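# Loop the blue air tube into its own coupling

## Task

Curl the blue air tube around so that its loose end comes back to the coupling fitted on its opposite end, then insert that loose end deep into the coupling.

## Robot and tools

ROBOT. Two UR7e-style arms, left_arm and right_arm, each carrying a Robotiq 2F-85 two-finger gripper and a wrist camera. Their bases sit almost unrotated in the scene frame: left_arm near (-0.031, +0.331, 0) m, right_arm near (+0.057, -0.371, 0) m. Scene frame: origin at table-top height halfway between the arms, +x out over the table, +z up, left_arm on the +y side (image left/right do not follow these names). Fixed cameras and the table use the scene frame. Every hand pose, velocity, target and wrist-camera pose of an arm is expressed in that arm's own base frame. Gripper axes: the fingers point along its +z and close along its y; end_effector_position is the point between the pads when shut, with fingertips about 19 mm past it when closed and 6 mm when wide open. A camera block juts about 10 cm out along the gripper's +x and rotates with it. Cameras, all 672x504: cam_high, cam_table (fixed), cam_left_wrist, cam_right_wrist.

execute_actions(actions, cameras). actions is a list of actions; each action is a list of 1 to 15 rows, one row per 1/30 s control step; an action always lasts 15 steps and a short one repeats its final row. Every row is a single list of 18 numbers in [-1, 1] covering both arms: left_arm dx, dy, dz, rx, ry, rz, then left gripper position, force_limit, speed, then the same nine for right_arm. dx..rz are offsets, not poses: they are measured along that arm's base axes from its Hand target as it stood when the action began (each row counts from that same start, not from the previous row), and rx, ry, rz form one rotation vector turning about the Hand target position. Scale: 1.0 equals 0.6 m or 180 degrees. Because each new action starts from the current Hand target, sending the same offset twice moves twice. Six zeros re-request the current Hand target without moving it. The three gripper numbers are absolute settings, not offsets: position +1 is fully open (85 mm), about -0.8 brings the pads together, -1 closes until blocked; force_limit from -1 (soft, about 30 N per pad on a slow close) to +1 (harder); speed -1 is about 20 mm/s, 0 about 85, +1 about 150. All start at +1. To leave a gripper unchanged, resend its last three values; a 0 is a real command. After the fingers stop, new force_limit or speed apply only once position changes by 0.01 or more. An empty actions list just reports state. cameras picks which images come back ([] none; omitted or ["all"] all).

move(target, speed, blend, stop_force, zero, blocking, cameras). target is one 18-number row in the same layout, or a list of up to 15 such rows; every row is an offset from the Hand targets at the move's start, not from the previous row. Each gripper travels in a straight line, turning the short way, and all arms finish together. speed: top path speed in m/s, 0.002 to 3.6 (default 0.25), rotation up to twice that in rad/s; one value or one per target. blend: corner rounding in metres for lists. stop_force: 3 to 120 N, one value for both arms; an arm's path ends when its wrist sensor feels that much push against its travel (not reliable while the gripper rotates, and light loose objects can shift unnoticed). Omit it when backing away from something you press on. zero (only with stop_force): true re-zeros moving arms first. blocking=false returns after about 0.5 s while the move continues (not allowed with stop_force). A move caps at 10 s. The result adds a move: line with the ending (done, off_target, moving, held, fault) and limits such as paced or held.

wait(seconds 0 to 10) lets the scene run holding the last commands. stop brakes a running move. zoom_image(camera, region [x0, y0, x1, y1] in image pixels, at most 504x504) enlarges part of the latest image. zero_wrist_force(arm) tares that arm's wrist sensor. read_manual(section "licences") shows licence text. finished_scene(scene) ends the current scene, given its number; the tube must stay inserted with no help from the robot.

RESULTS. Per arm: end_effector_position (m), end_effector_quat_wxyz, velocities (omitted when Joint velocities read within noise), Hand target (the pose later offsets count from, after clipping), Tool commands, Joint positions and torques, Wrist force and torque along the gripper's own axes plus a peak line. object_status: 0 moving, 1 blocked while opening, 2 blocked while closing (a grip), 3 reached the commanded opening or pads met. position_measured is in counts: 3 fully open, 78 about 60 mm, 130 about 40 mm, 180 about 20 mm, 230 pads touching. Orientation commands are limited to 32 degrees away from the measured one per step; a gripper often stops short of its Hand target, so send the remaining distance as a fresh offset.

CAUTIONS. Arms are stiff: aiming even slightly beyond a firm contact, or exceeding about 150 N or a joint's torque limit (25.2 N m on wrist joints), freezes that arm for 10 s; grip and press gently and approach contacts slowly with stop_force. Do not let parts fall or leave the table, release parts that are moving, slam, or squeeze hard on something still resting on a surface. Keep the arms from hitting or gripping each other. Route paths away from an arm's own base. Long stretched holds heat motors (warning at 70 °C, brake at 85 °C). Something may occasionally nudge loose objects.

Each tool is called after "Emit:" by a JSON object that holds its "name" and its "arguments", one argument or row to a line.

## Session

Emit:
{"name": "execute_actions", "arguments": {
  "actions": []
}}

Scene clock: 0.00 s.
left_arm: end_effector_position=(+0.3343, +0.1613, +0.3891) position_measured=3 object_status=3 end_effector_quat_wxyz=(+0.018, +0.845, -0.533, -0.028) | right_arm: end_effector_position=(+0.2132, +0.1046, +0.1402) position_measured=3 object_status=3 end_effector_quat_wxyz=(-0.349, +0.301, +0.845, +0.270)
Joint positions: left_arm=[0.079 -1.857 1.647 -1.294 -1.567 -1.938] | right_arm=[3.354 -1.329 -2.461 -1.348 2.407 0.705]
Joint velocities: within noise
Joint torques (N m): no reading
Wrist force (N): no reading
Wrist torque (N m): no reading
Wrist force, peak (N): no reading
Hand target: left_arm +0.3343, +0.1613, +0.3891; +0.018, +0.845, -0.533, -0.028 | right_arm +0.2132, +0.1046, +0.1402; -0.349, +0.301, +0.845, +0.270
Tool commands: left_gripper/position=+1.0 left_gripper/force_limit=+1.0 left_gripper/speed=+1.0 right_gripper/position=+1.0 right_gripper/force_limit=+1.0 right_gripper/speed=+1.0
camera_calibration:
cam_left_wrist: T_world_to_cam=[[-0.92223, -0.384376, 0.0418087, 0.365775], [-0.340786, 0.859163, 0.381712, -0.16313], [-0.182641, 0.337779, -0.923335, 0.494071], [0, 0, 0, 1]] pos_world=[0.371974, 0.113864, 0.503169]
cam_right_wrist: T_world_to_cam=[[0.667244, 0.693667, 0.271314, -0.246617], [0.709605, -0.481302, -0.514596, -0.0040877], [-0.226374, 0.535887, -0.813375, 0.235626], [0, 0, 0, 1]] pos_world=[0.220794, 0.0428338, 0.256459]

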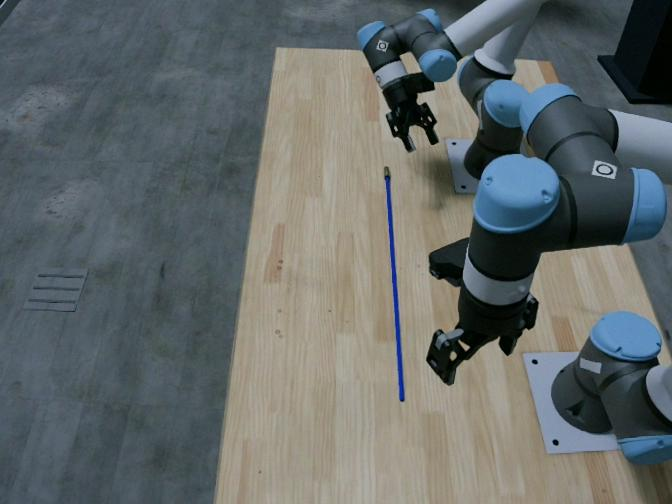

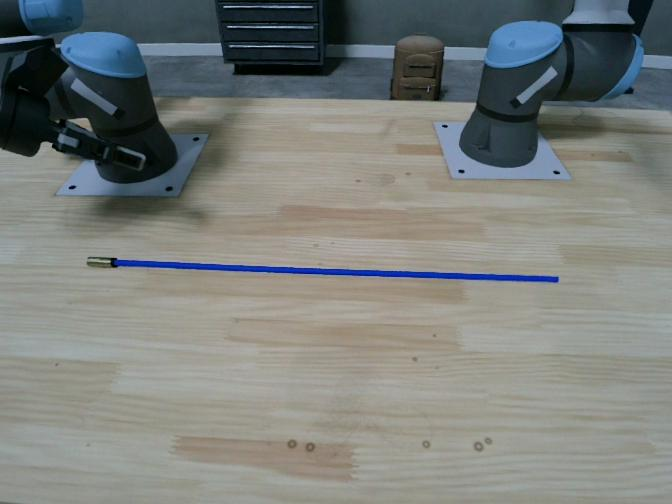

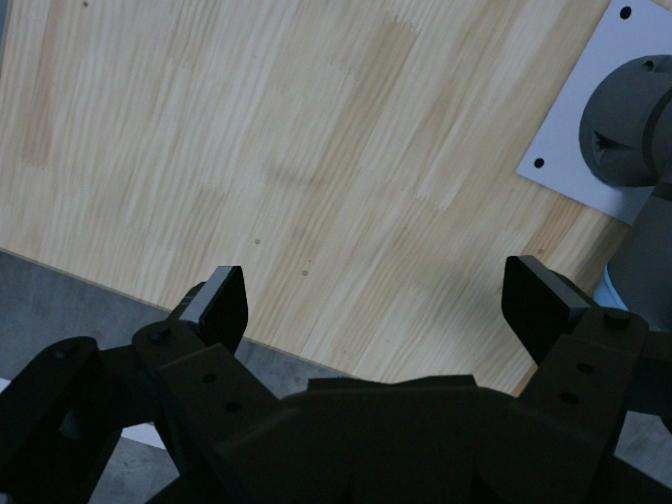

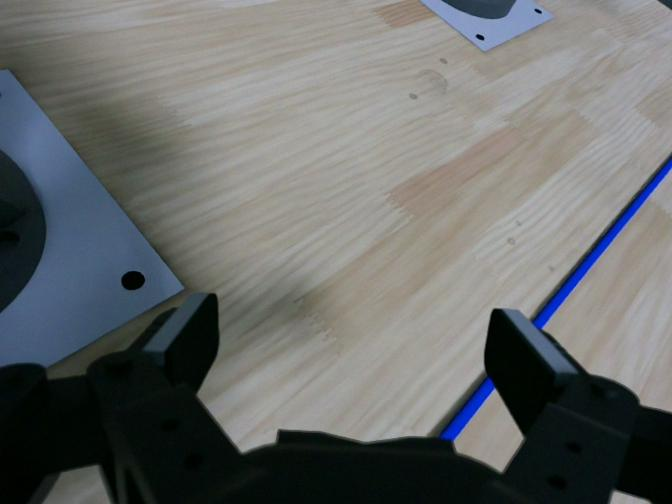

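Emit:
{"name": "move", "arguments": {
  "target": [0.058,-0.395,-0.449,-0.0051,-0.0208,-0.1566,0,-1,0,0.115,-0.083,0.016,-0.299,-0.035,-0.268,0,-1,0]
}}

Scene clock: 4.87 s.
left_arm: end_effector_position=(+0.3691, -0.0757, +0.1198) position_measured=129 object_status=3 end_effector_quat_wxyz=(+0.000, +0.691, -0.723, +0.000) | right_arm: end_effector_position=(+0.2822, +0.0548, +0.1498) position_measured=129 object_status=3 end_effector_quat_wxyz=(+0.001, +0.714, +0.700, +0.000)
Joint positions: left_arm=[-0.563 -1.768 2.31 -2.114 -1.572 -2.088] | right_arm=[3.817 -1.031 -2.422 -1.26 1.569 2.267]
Joint velocities: within noise
Joint torques (N m): left_arm=[-8.72 -8.4 -12.54 -4.34 2.52 -2.29] | right_arm=[10.48 -9.57 34.72 0.43 -1.37 2.36]
Wrist force (N): left_arm=[0.1 -0.2 -0.2] | right_arm=[-0.8 -2.3 -1.0]
Wrist torque (N m): left_arm=[-0.02 -0.03 0.00] | right_arm=[-0.45 0.23 0.15]
Wrist force, peak (N): left_arm=[-0.8 -0.3 -0.9] | right_arm=[-1.1 -2.5 -1.0]
Hand target: left_arm +0.3691, -0.0757, +0.1197; +0.000, +0.691, -0.723, +0.000 | right_arm +0.2822, +0.0548, +0.1498; +0.001, +0.714, +0.700, -0.001
Off the commanded pose: left_arm 0.000 m, 0 deg | right_arm 0.000 m, 0 deg.
move: done
camera_calibration:
cam_left_wrist: T_world_to_cam=[[-0.995059, 0.0972875, -0.0197987, 0.388698], [0.0837656, 0.929732, 0.358583, 0.00652503], [0.0532931, 0.355153, -0.933288, 0.247211], [0, 0, 0, 1]] pos_world=[0.373056, -0.13168, 0.236075]
cam_right_wrist: T_world_to_cam=[[0.999695, 0.0217063, -0.0117616, -0.275411], [0.0242893, -0.950037, 0.311192, 0.0233355], [-0.00441914, -0.311383, -0.950274, 0.290031], [0, 0, 0, 1]] pos_world=[0.276042, 0.118459, 0.265108]

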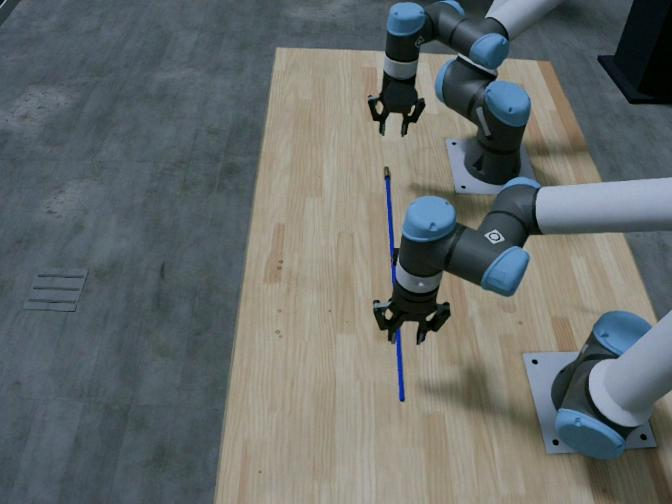

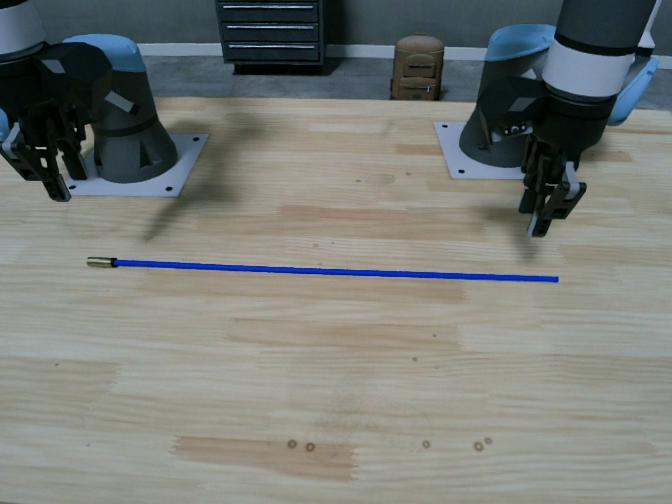

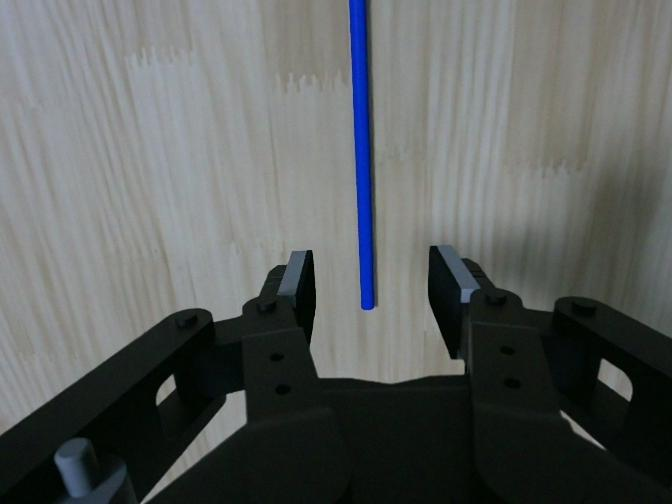

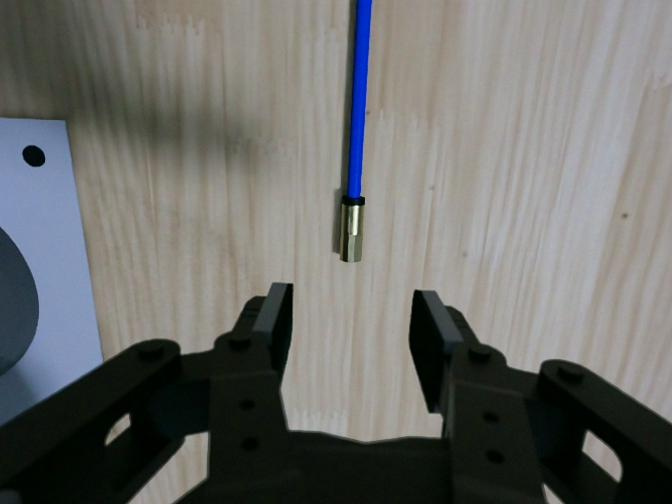

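Emit:
{"name": "move", "arguments": {
  "target": [
    [-0.0018,0.0087,-0.11,0,0,0,0,-1,0,0.005,-0.002,-0.16,0,0,0,0,-1,0],
    [-0.0018,0.0087,-0.1643,0,0,0,0,-1,0,0.005,-0.002,-0.2145,0,0,0,0,-1,0]
  ],
  "speed": [0.2,0.05],
  "stop_force": 6
}}

Emit:
{"name": "move", "arguments": {
  "target": [0,0,0,0,0,0,-1,-1,-1,0,0,0,0,0,0,-1,-1,-1],
  "cameras": []
}}

Emit:
{"name": "wait", "arguments": {
  "seconds": 1
}}

Emit:
{"name": "zoom_image", "arguments": {
  "camera": "cam_right_wrist",
  "region": [220, 240, 470, 450]
}}

Scene clock: 8.03 s.
left_arm: end_effector_position=(+0.3680, -0.0705, +0.0211) position_measured=129 object_status=3 end_effector_quat_wxyz=(+0.000, +0.691, -0.723, +0.000) | right_arm: end_effector_position=(+0.2852, +0.0536, +0.0211) position_measured=129 object_status=3 end_effector_quat_wxyz=(+0.001, +0.714, +0.700, -0.001)
Joint positions: left_arm=[-0.552 -1.549 2.457 -2.48 -1.572 -2.077] | right_arm=[3.806 -1.341 -2.664 -0.708 1.569 2.256]
Joint velocities: within noise
Joint torques (N m): left_arm=[10.47 -11.96 -9.46 -4.23 -2.75 2.42] | right_arm=[-8.29 -2.52 7.97 5.2 1.89 -2.26]
Wrist force (N): left_arm=[0.3 -0.3 -0.2] | right_arm=[-1.0 -2.3 -1.0]
Wrist torque (N m): left_arm=[-0.04 -0.04 -0.01] | right_arm=[-0.46 0.25 0.17]
Wrist force, peak (N): left_arm=[0.2 -0.3 -1.0] | right_arm=[-0.9 -2.5 -2.2]
Hand target: left_arm +0.3680, -0.0705, +0.0211; +0.000, +0.691, -0.723, +0.000 | right_arm +0.2852, +0.0536, +0.0211; +0.001, +0.714, +0.700, -0.001
Off the commanded pose: left_arm 0.000 m, 0 deg | right_arm 0.000 m, 0 deg.
move: done
camera_calibration:
cam_left_wrist: T_world_to_cam=[[-0.995051, 0.0973801, -0.0197632, 0.385247], [0.0838646, 0.929722, 0.358586, 0.037128], [0.0532934, 0.355154, -0.933288, 0.153302], [0, 0, 0, 1]] pos_world=[0.372056, -0.12648, 0.137375]
cam_right_wrist: T_world_to_cam=[[0.9997, 0.0214835, -0.0118031, -0.279868], [0.0240918, -0.949953, 0.311463, 0.0621811], [-0.00452107, -0.311654, -0.950185, 0.167419], [0, 0, 0, 1]] pos_world=[0.279042, 0.117258, 0.136408]

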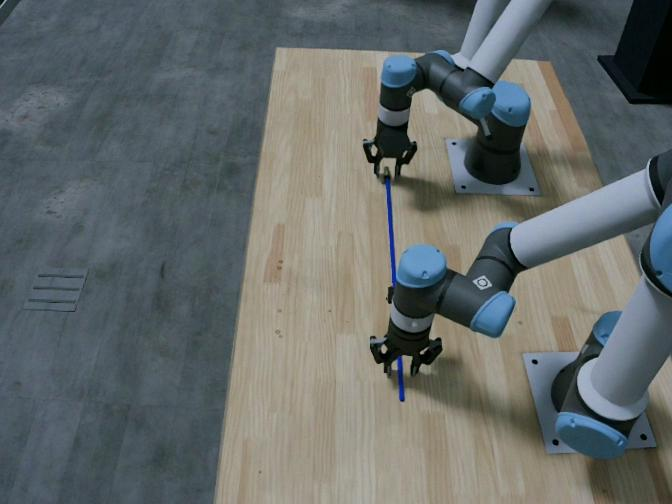

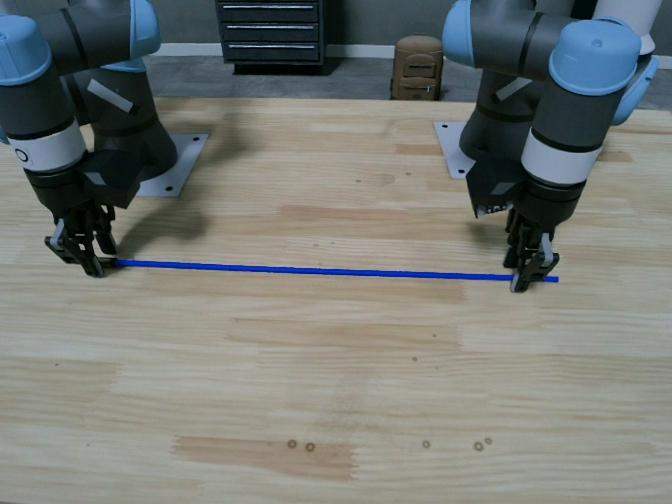

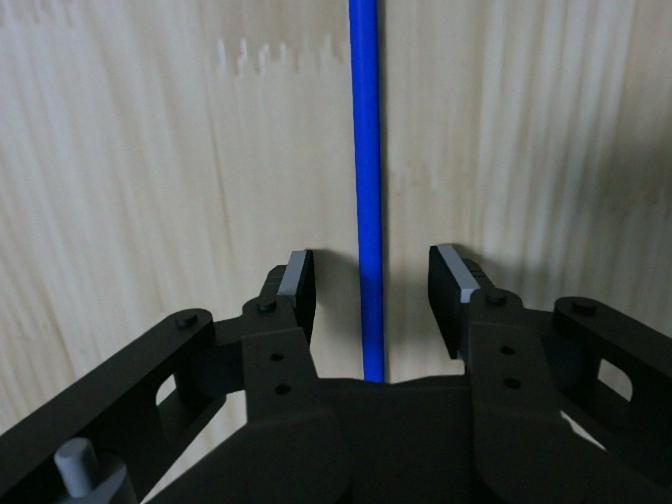

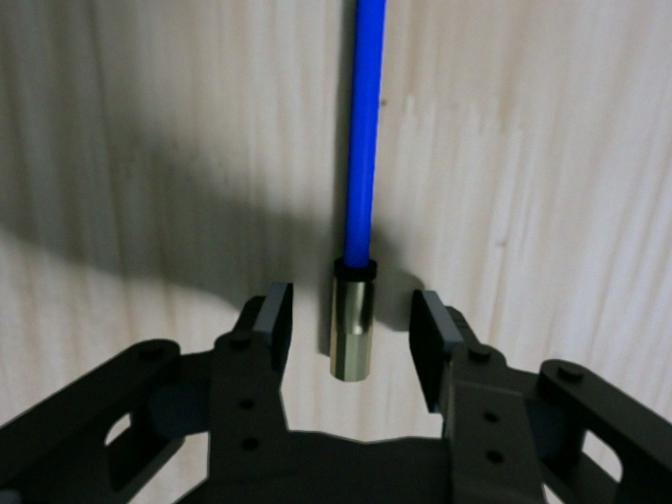

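Scene clock: 9.90 s.
left_arm: end_effector_position=(+0.3680, -0.0705, +0.0211) position_measured=212 object_status=0 end_effector_quat_wxyz=(+0.000, +0.691, -0.723, +0.000) | right_arm: end_effector_position=(+0.2852, +0.0536, +0.0211) position_measured=196 object_status=2 end_effector_quat_wxyz=(+0.001, +0.714, +0.700, -0.001)
Joint positions: left_arm=[-0.552 -1.549 2.457 -2.48 -1.572 -2.077] | right_arm=[3.806 -1.341 -2.664 -0.708 1.569 2.256]
Joint velocities: within noise
Joint torques (N m): left_arm=[9.27 -12.38 -11.67 -4.08 -2.93 2.35] | right_arm=[-8.94 -2.56 10.75 4.69 1.78 -2.21]
Wrist force (N): left_arm=[0.0 0.5 -3.6] | right_arm=[-2.1 -3.7 -6.9]
Wrist torque (N m): left_arm=[-0.02 -0.06 -0.02] | right_arm=[-0.45 0.24 0.16]
Wrist force, peak (N): left_arm=[-0.1 0.6 -3.8] | right_arm=[-2.2 -3.3 -7.5]
Hand target: left_arm +0.3680, -0.0705, +0.0211; +0.000, +0.691, -0.723, +0.000 | right_arm +0.2852, +0.0536, +0.0211; +0.001, +0.714, +0.700, -0.001
Off the commanded pose: left_arm 0.000 m, 0 deg | right_arm 0.000 m, 0 deg.
move: done
No camera images: "cameras" was empty.

Scene clock: 10.90 s.
left_arm: end_effector_position=(+0.3680, -0.0705, +0.0211) position_measured=212 object_status=2 end_effector_quat_wxyz=(+0.000, +0.691, -0.723, +0.000) | right_arm: end_effector_position=(+0.2852, +0.0536, +0.0211) position_measured=196 object_status=2 end_effector_quat_wxyz=(+0.001, +0.714, +0.700, -0.001)
Joint positions: left_arm=[-0.552 -1.549 2.457 -2.48 -1.572 -2.077] | right_arm=[3.806 -1.341 -2.664 -0.708 1.569 2.256]
Joint velocities: within noise
Joint torques (N m): left_arm=[9.64 -12.51 -13.9 -4.03 -2.78 2.64] | right_arm=[-7.34 -2.42 13.17 4.4 1.79 -2.25]
Wrist force (N): left_arm=[-0.6 0.4 -2.2] | right_arm=[-1.6 -3.4 -5.4]
Wrist torque (N m): left_arm=[-0.04 0.00 -0.01] | right_arm=[-0.44 0.21 0.17]
Wrist force, peak (N): left_arm=[0.0 0.8 -4.0] | right_arm=[-2.5 -3.8 -7.2]
Hand target: left_arm +0.3680, -0.0705, +0.0211; +0.000, +0.691, -0.723, +0.000 | right_arm +0.2852, +0.0536, +0.0211; +0.001, +0.714, +0.700, -0.001
Tool commands: left_gripper/position=-1.0 left_gripper/force_limit=-1.0 left_gripper/speed=-1.0 right_gripper/position=-1.0 right_gripper/force_limit=-1.0 right_gripper/speed=-1.0
Off the commanded pose: left_arm 0.000 m, 0 deg | right_arm 0.000 m, 0 deg.
wait: 1.00 s; at rest by 0.17 s
camera_calibration:
cam_left_wrist: T_world_to_cam=[[-0.995051, 0.0973801, -0.0197632, 0.385247], [0.0838646, 0.929722, 0.358586, 0.037128], [0.0532934, 0.355154, -0.933288, 0.153302], [0, 0, 0, 1]] pos_world=[0.372056, -0.12648, 0.137375]
cam_right_wrist: T_world_to_cam=[[0.9997, 0.0214835, -0.0118031, -0.279868], [0.0240918, -0.949953, 0.311463, 0.0621811], [-0.00452107, -0.311654, -0.950185, 0.167419], [0, 0, 0, 1]] pos_world=[0.279042, 0.117258, 0.136408]

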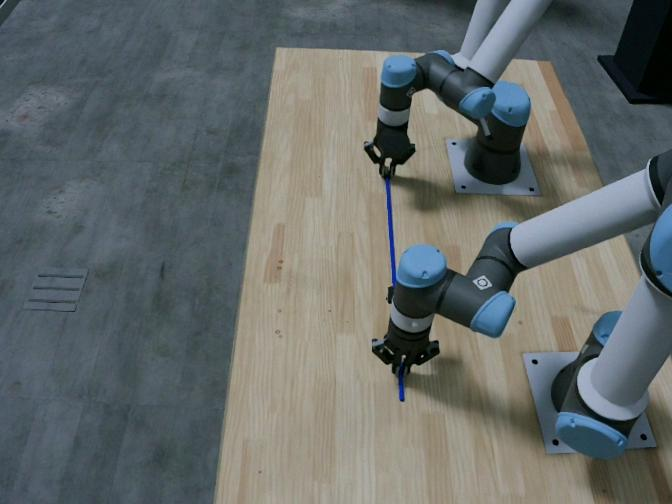

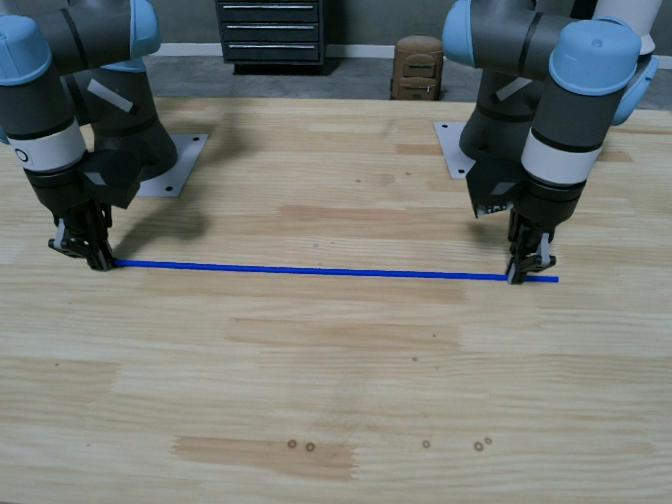

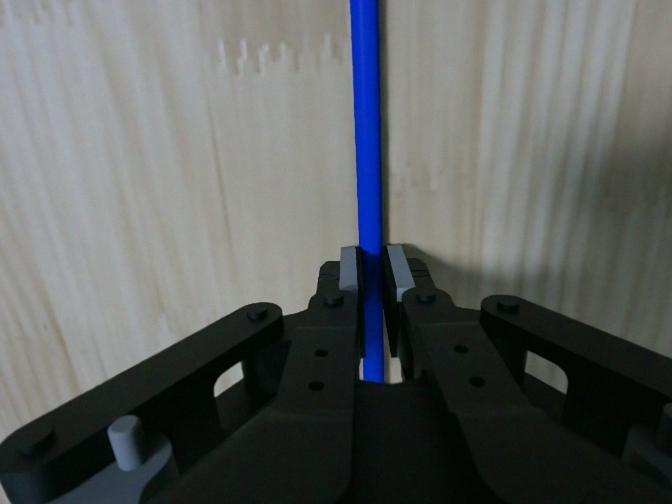

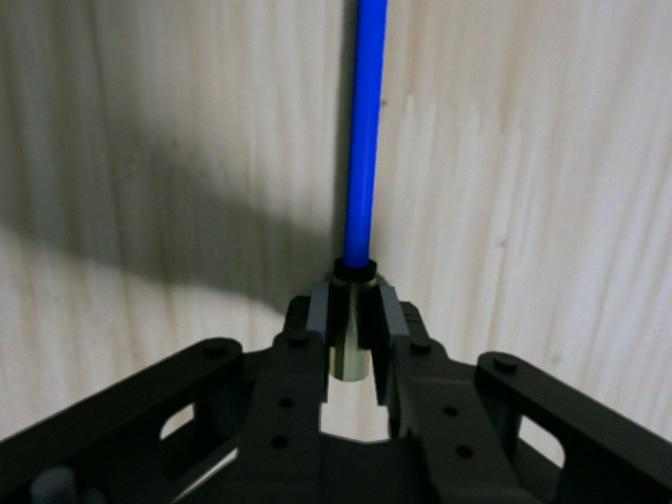

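Scaled by 2.016 from the camera's 672x504 image, which has a finer 960x720 frame.

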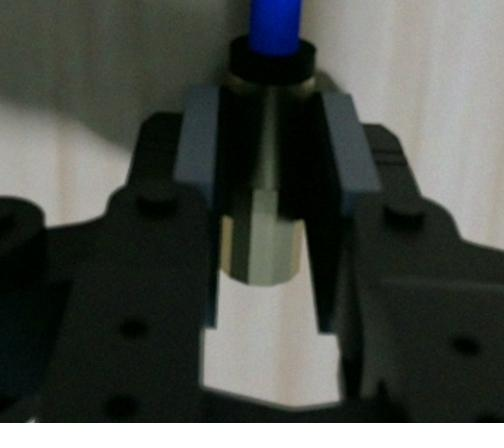

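Emit:
{"name": "move", "arguments": {
  "target": [0,0,0.01,0,0,0,-1,-1,-1,0,0,0.01,0,0,0,-1,-1,-1],
  "speed": 0.05,
  "cameras": []
}}

Emit:
{"name": "move", "arguments": {
  "target": [0,0,0,0,0,0,-0.98,0,-1,0,0,0,0,0,0,-0.98,0.2,-1],
  "cameras": []
}}

Emit:
{"name": "move", "arguments": {
  "target": [0.0923,-0.1975,0.151,0,0,0.511,-0.98,0,-1,0.1005,0.2555,0.146,0,0,-0.489,-0.98,0.2,-1],
  "speed": 0.22
}}

Emit:
{"name": "zoom_image", "arguments": {
  "camera": "cam_right_wrist",
  "region": [220, 240, 470, 450]
}}

Scene clock: 12.70 s.
left_arm: end_effector_position=(+0.3680, -0.0705, +0.0271) position_measured=212 object_status=2 end_effector_quat_wxyz=(+0.000, +0.691, -0.723, +0.000) | right_arm: end_effector_position=(+0.2852, +0.0536, +0.0270) position_measured=196 object_status=2 end_effector_quat_wxyz=(+0.001, +0.714, +0.700, -0.001)
Joint positions: left_arm=[-0.552 -1.566 2.451 -2.456 -1.572 -2.077] | right_arm=[3.806 -1.319 -2.655 -0.739 1.569 2.256]
Joint velocities: within noise
Joint torques (N m): left_arm=[10.34 -26.37 -21.58 -1.25 -2.69 2.29] | right_arm=[-1.76 20.54 28.77 0.47 1.2 -0.82]
Wrist force (N): left_arm=[0.6 -0.1 0.1] | right_arm=[-0.6 -2.0 -0.5]
Wrist torque (N m): left_arm=[-0.02 -0.03 -0.02] | right_arm=[-0.41 0.26 0.17]
Wrist force, peak (N): left_arm=[0.0 0.5 -4.0] | right_arm=[-1.9 -3.6 -7.1]
Hand target: left_arm +0.3680, -0.0705, +0.0271; +0.000, +0.691, -0.723, +0.000 | right_arm +0.2852, +0.0536, +0.0271; +0.001, +0.714, +0.700, -0.001
Off the commanded pose: left_arm 0.000 m, 0 deg | right_arm 0.000 m, 0 deg.
move: done
No camera images: "cameras" was empty.

Scene clock: 13.20 s.
left_arm: end_effector_position=(+0.3680, -0.0705, +0.0271) position_measured=216 object_status=0 end_effector_quat_wxyz=(+0.000, +0.691, -0.723, +0.000) | right_arm: end_effector_position=(+0.2852, +0.0536, +0.0271) position_measured=200 object_status=0 end_effector_quat_wxyz=(+0.001, +0.714, +0.700, -0.001)
Joint positions: left_arm=[-0.552 -1.566 2.451 -2.456 -1.572 -2.077] | right_arm=[3.806 -1.319 -2.655 -0.74 1.569 2.256]
Joint velocities: within noise
Joint torques (N m): left_arm=[7.87 -26.14 -21.96 -1.29 -2.6 1.63] | right_arm=[6.3 19.23 27.77 0.65 -0.02 1.85]
Wrist force (N): left_arm=[0.4 -0.2 0.4] | right_arm=[-0.4 -2.5 -0.5]
Wrist torque (N m): left_arm=[-0.03 -0.01 -0.02] | right_arm=[-0.49 0.23 0.17]
Wrist force, peak (N): left_arm=[0.8 -0.2 0.4] | right_arm=[-0.6 -2.7 -0.7]
Hand target: left_arm +0.3680, -0.0705, +0.0271; +0.000, +0.691, -0.723, +0.000 | right_arm +0.2852, +0.0536, +0.0271; +0.001, +0.714, +0.700, -0.001
Off the commanded pose: left_arm 0.000 m, 0 deg | right_arm 0.000 m, 0 deg.
move: done
No camera images: "cameras" was empty.

Scene clock: 17.57 s.
left_arm: end_effector_position=(+0.4234, -0.1890, +0.1177) position_measured=216 object_status=2 end_effector_quat_wxyz=(+0.000, +1.000, -0.006, +0.000) | right_arm: end_effector_position=(+0.3455, +0.2069, +0.1146) position_measured=200 object_status=2 end_effector_quat_wxyz=(+0.000, +1.000, +0.007, -0.001)
Joint positions: left_arm=[-0.712 -1.537 2.11 -2.145 -1.57 -3.841] | right_arm=[4.018 -1.456 -2.259 -0.998 1.572 4.004]
Joint velocities: within noise
Joint torques (N m): left_arm=[-9.7 -18.59 -26.77 -1.07 2.6 -2.6] | right_arm=[9.28 6.59 34.34 0.53 -1.56 2.48]
Wrist force (N): left_arm=[0.3 -0.3 0.1] | right_arm=[-0.9 -1.9 -0.7]
Wrist torque (N m): left_arm=[-0.02 -0.07 0.03] | right_arm=[-0.44 0.24 0.10]
Wrist force, peak (N): left_arm=[-5.9 0.1 -0.7] | right_arm=[-7.4 -2.2 -1.5]
Hand target: left_arm +0.4234, -0.1890, +0.1177; +0.000, +1.000, -0.006, +0.000 | right_arm +0.3455, +0.2069, +0.1147; +0.000, +1.000, +0.007, -0.001
Off the commanded pose: left_arm 0.000 m, 0 deg | right_arm 0.000 m, 0 deg.
move: done
camera_calibration:
cam_left_wrist: T_world_to_cam=[[-0.0632728, -0.9978, -0.0197705, -0.14764], [-0.932047, 0.0519982, 0.358587, 0.372304], [-0.356771, 0.0411159, -0.933287, 0.396874], [0, 0, 0, 1]] pos_world=[0.479256, -0.182992, 0.233975]
cam_right_wrist: T_world_to_cam=[[0.0563133, -0.998343, -0.0118137, 0.194595], [-0.948533, -0.0571894, 0.311472, 0.328568], [-0.311631, -0.00633432, -0.950182, 0.347354], [0, 0, 0, 1]] pos_world=[0.408946, 0.215263, 0.230008]

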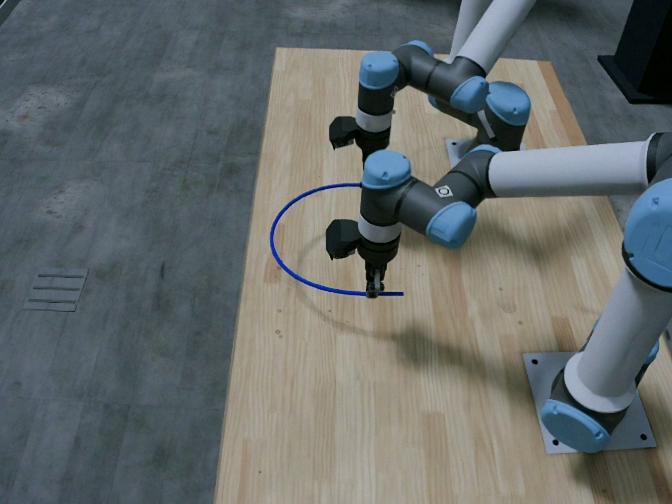

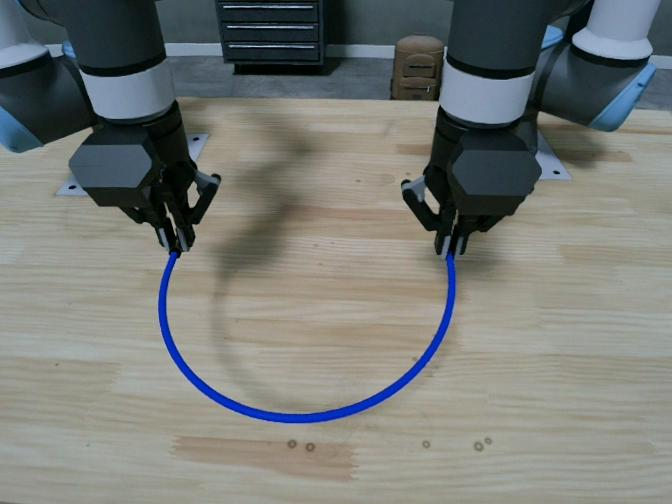

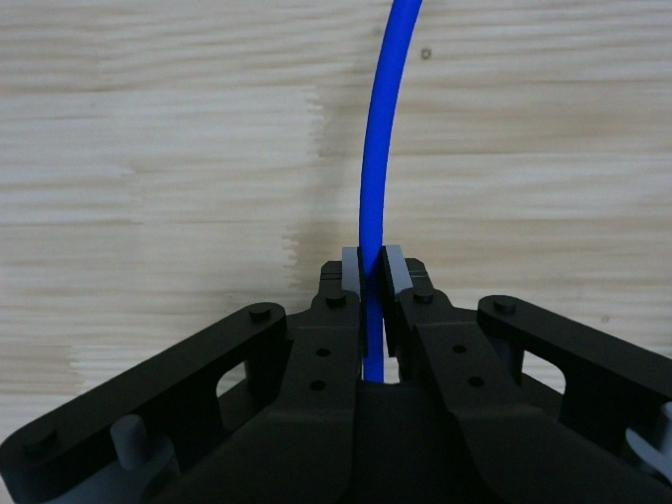

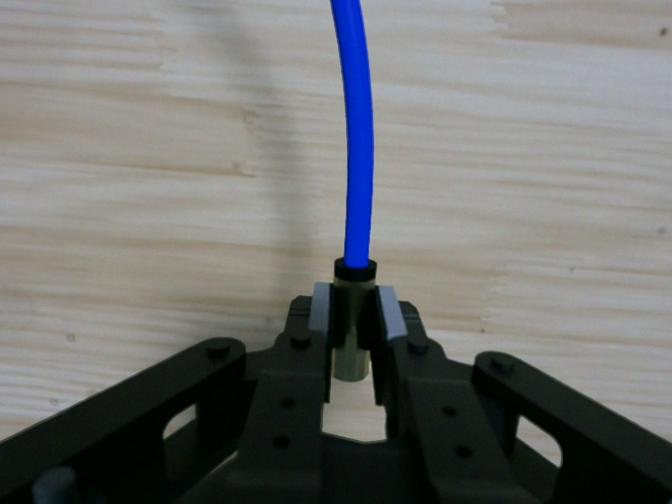

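Scaled by 2.016 from the camera's 672x504 image, which has a finer 960x720 frame.

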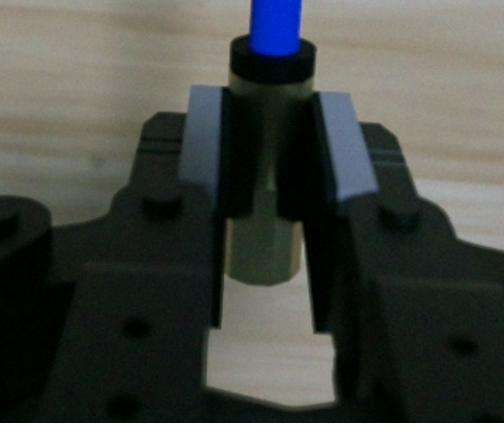

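Emit:
{"name": "move", "arguments": {
  "target": [-0.005,-0.1165,0.05,0,0,0.4906,-0.98,0,-1,0.001,0.1,0.05,0,0,-0.508,-0.98,0.2,-1],
  "speed": 0.22,
  "cameras": ["cam_table"]
}}

Emit:
{"name": "move", "arguments": {
  "target": [0.0207,-0.0009,-0.0085,0.0105,0.2498,0,-0.98,0,-1,0,0,0,0,0,0,-0.98,0.2,-1],
  "speed": 0.22
}}

Emit:
{"name": "zoom_image", "arguments": {
  "camera": "cam_table",
  "region": [180, 150, 450, 320]
}}

Emit:
{"name": "zoom_image", "arguments": {
  "camera": "cam_right_wrist",
  "region": [220, 240, 470, 450]
}}

Scene clock: 23.73 s.
left_arm: end_effector_position=(+0.4204, -0.2589, +0.1477) position_measured=216 object_status=2 end_effector_quat_wxyz=(+0.000, +0.722, +0.692, +0.000) | right_arm: end_effector_position=(+0.3461, +0.2669, +0.1447) position_measured=200 object_status=2 end_effector_quat_wxyz=(-0.001, +0.703, -0.711, -0.001)
Joint positions: left_arm=[-0.826 -1.504 1.986 -2.052 -1.57 -5.497] | right_arm=[4.107 -1.501 -2.131 -1.078 1.572 5.689]
Joint velocities: within noise
Joint torques (N m): left_arm=[-9.89 -19.49 -27.1 -0.67 3.19 -2.54] | right_arm=[9.42 7.95 32.77 -0.17 -2.1 2.48]
Wrist force (N): left_arm=[-1.8 -0.1 -0.4] | right_arm=[-2.8 -2.1 -0.6]
Wrist torque (N m): left_arm=[0.00 -0.26 0.16] | right_arm=[-0.46 0.01 -0.03]
Wrist force, peak (N): left_arm=[-1.7 0.0 -0.7] | right_arm=[-3.4 -2.6 0.2]
Hand target: left_arm +0.4204, -0.2589, +0.1477; +0.000, +0.722, +0.692, +0.000 | right_arm +0.3461, +0.2669, +0.1447; -0.001, +0.703, -0.711, -0.001
Off the commanded pose: left_arm 0.000 m, 0 deg | right_arm 0.000 m, 0 deg.
move: done
Images, in order (width x height): cam_table 672x504.

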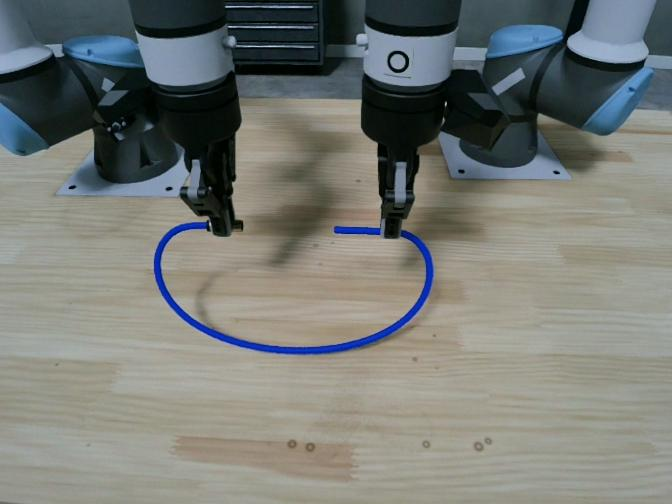

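Scene clock: 26.27 s.
left_arm: end_effector_position=(+0.4328, -0.2594, +0.1426) position_measured=216 object_status=2 end_effector_quat_wxyz=(-0.276, +0.667, +0.640, -0.264) | right_arm: end_effector_position=(+0.3461, +0.2669, +0.1447) position_measured=200 object_status=2 end_effector_quat_wxyz=(-0.001, +0.703, -0.711, -0.001)
Joint positions: left_arm=[-0.611 -1.042 1.41 -1.238 -1.96 -5.138] | right_arm=[4.107 -1.501 -2.131 -1.078 1.572 5.69]
Joint velocities: within noise
Joint torques (N m): left_arm=[11.09 -39.68 -26.04 1.4 -3.04 2.36] | right_arm=[9.02 8.91 28.31 0.04 -2.09 2.39]
Wrist force (N): left_arm=[-1.7 -0.5 -0.9] | right_arm=[-2.8 -2.1 -1.3]
Wrist torque (N m): left_arm=[-0.05 -0.21 0.10] | right_arm=[-0.48 0.01 0.01]
Wrist force, peak (N): left_arm=[-1.8 -0.4 -1.2] | right_arm=[-3.1 -2.4 -1.2]
Hand target: left_arm +0.4328, -0.2594, +0.1426; -0.277, +0.667, +0.640, -0.264 | right_arm +0.3461, +0.2669, +0.1447; -0.001, +0.703, -0.711, -0.001
Off the commanded pose: left_arm 0.000 m, 0 deg | right_arm 0.000 m, 0 deg.
move: done
camera_calibration:
cam_left_wrist: T_world_to_cam=[[0.689483, -0.0794946, -0.719926, -0.204614], [0.185854, -0.941262, 0.28193, -0.354787], [-0.700051, -0.328187, -0.63421, 0.436493], [0, 0, 0, 1]] pos_world=[0.512585, -0.206962, 0.229546]
cam_right_wrist: T_world_to_cam=[[-0.999452, -0.0309391, -0.0117527, 0.36211], [-0.033061, 0.949684, 0.311459, -0.262331], [0.00152507, 0.311677, -0.950187, 0.183171], [0, 0, 0, 1]] pos_world=[0.352959, 0.203245, 0.260008]

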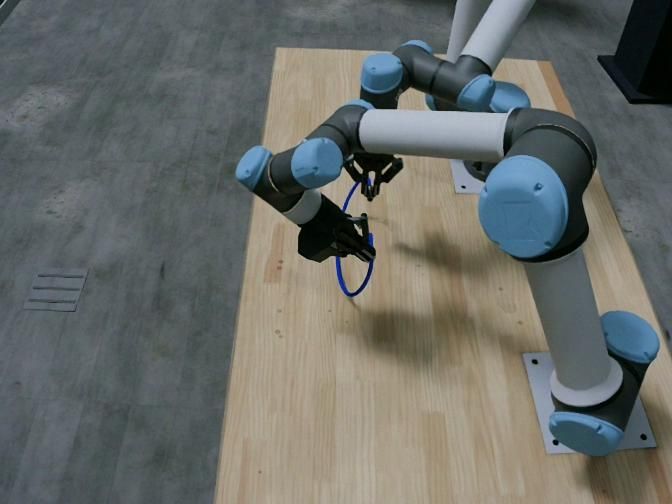

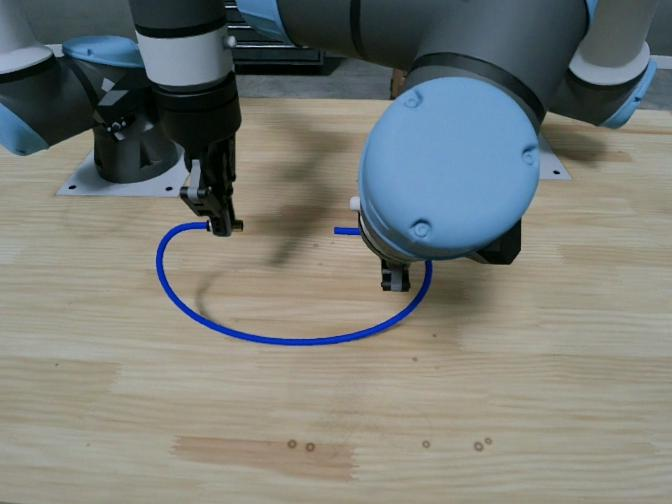

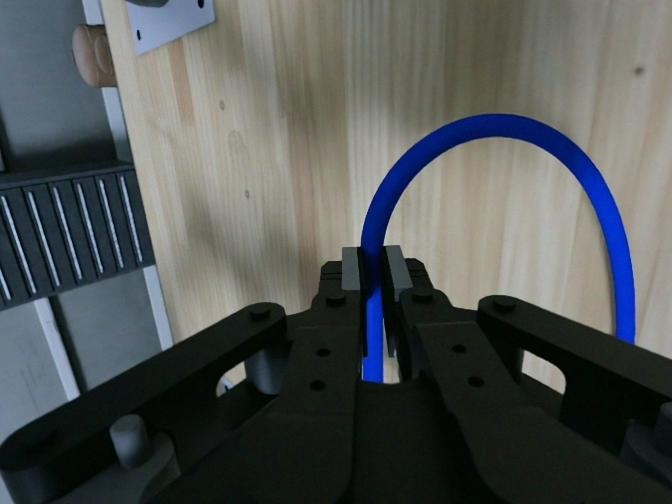

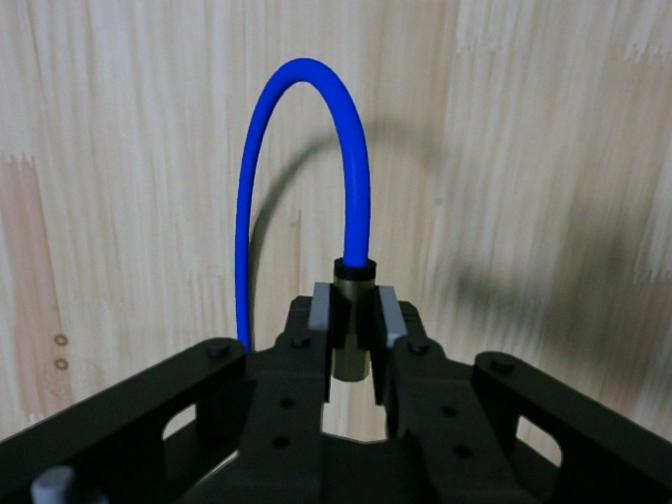

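Scaled by 1.867 from the camera's 672x504 image, which has a finer 960x720 frame.

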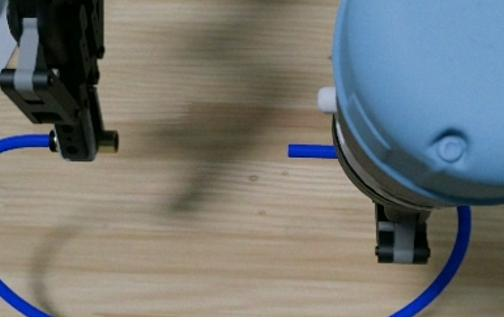

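Scaled by 2.016 from the camera's 672x504 image, which has a finer 960x720 frame.

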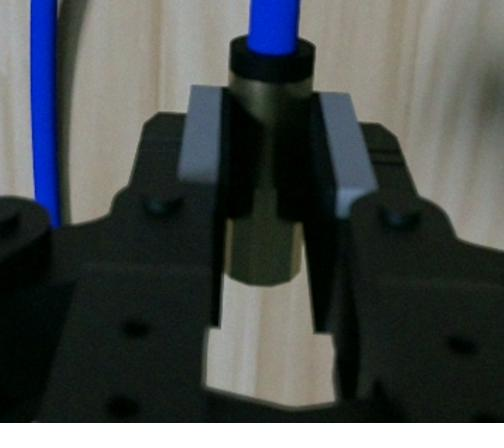

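Emit:
{"name": "move", "arguments": {
  "target": [-0.0052,-0.1249,0,0,0,0,-0.98,0,-1,0,0,0,0,0,0,-0.98,0.2,-1],
  "speed": 0.12
}}

Emit:
{"name": "zoom_image", "arguments": {
  "camera": "cam_table",
  "region": [190, 170, 330, 275]
}}

Emit:
{"name": "zoom_image", "arguments": {
  "camera": "cam_right_wrist",
  "region": [280, 340, 420, 460]
}}

Scene clock: 27.63 s.
left_arm: end_effector_position=(+0.4313, -0.2890, +0.1427) position_measured=216 object_status=2 end_effector_quat_wxyz=(-0.276, +0.667, +0.640, -0.264) end_effector_velocity=(+0.001, +0.003, +0.000) end_effector_angular_velocity=(+0.000, +0.000, +0.001) | right_arm: end_effector_position=(+0.3461, +0.2669, +0.1447) position_measured=200 object_status=2 end_effector_quat_wxyz=(-0.001, +0.703, -0.711, -0.001)
Joint positions: left_arm=[-0.648 -1.018 1.374 -1.238 -1.985 -5.169] | right_arm=[4.107 -1.501 -2.131 -1.078 1.572 5.69]
Joint velocities: left_arm=[0.005 -0.002 0.002 0.001 0.003 0.002] | right_arm=[within noise]
Joint torques (N m): left_arm=[9.23 -55.7 -11.53 -0.3 2.31 2.22] | right_arm=[9.41 9.58 25.44 -0.04 -1.88 2.37]
Wrist force (N): left_arm=[-1.2 -0.3 -1.1] | right_arm=[-2.5 -2.0 -1.3]
Wrist torque (N m): left_arm=[-0.02 -0.18 0.08] | right_arm=[-0.47 0.07 0.01]
Wrist force, peak (N): left_arm=[-6.3 -0.2 -0.4] | right_arm=[-3.0 -2.2 -1.4]
Hand target: left_arm +0.4313, -0.2888, +0.1427; -0.276, +0.667, +0.640, -0.264 (not the last commanded pose) | right_arm +0.3461, +0.2669, +0.1447; -0.001, +0.703, -0.711, -0.001
Off the commanded pose: left_arm 0.045 m, 0 deg | right_arm 0.000 m, 0 deg.
move: held (left_arm; a check stopped the path); limits=held
pose unreachable (left arm): on one or more control steps of this call, first in action 0 (counted from 0), this arm could not follow its commanded pose, so it was not sent that pose on those steps. It may still have moved: this result reports where it is.
cause: moving toward the commanded pose would bring a part of the arm too close to another arm (a part of this arm just beyond joint 3 (elbow) and a part of the right arm just beyond its joint 5 (wrist 2)).
camera_calibration:
cam_left_wrist: T_world_to_cam=[[0.689379, -0.0797656, -0.719995, -0.205855], [0.185799, -0.941201, 0.28217, -0.382411], [-0.700168, -0.328296, -0.634024, 0.425784], [0, 0, 0, 1]] pos_world=[0.511084, -0.236562, 0.229648]
cam_right_wrist: T_world_to_cam=[[-0.999452, -0.0309391, -0.0117527, 0.36211], [-0.033061, 0.949684, 0.311459, -0.262331], [0.00152507, 0.311677, -0.950187, 0.183171], [0, 0, 0, 1]] pos_world=[0.352959, 0.203245, 0.260008]

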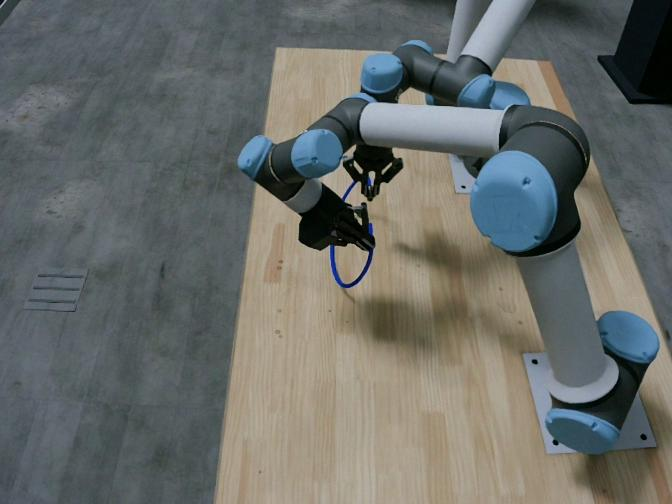

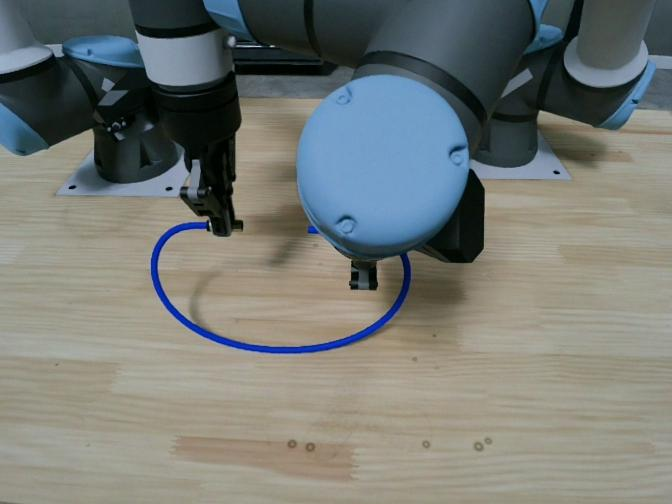

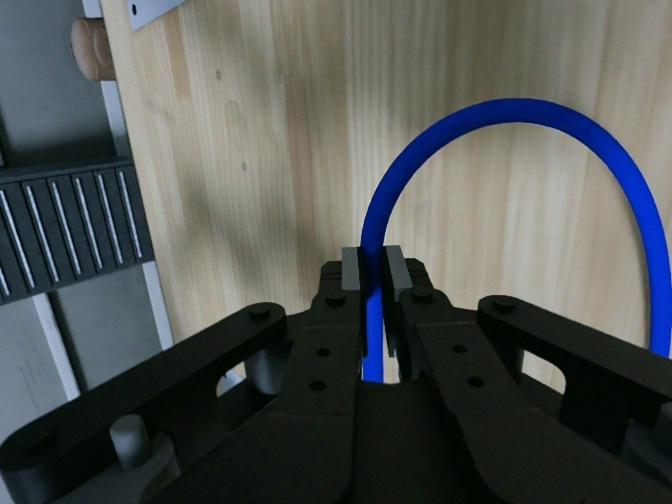

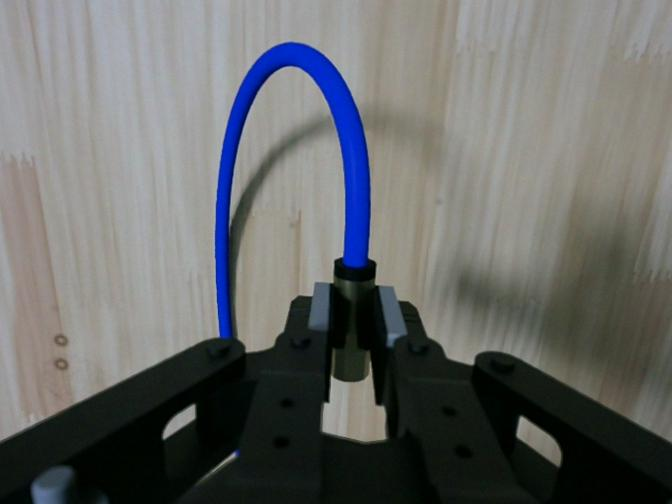

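Scaled by 3.600 from the camera's 672x504 image, which has a finer 960x720 frame.

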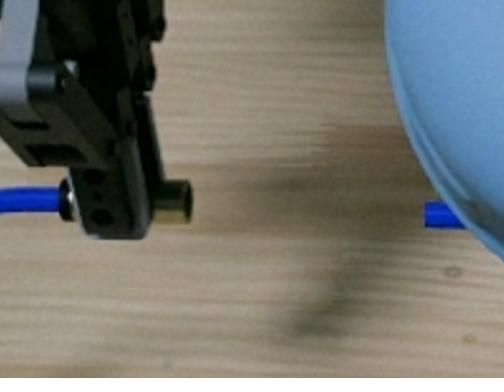

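Scaled by 3.600 from the camera's 672x504 image, which has a finer 960x720 frame.

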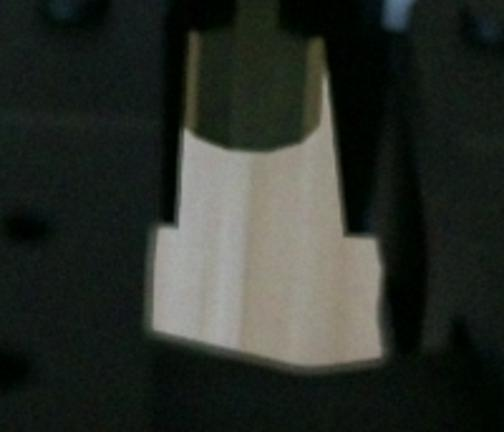

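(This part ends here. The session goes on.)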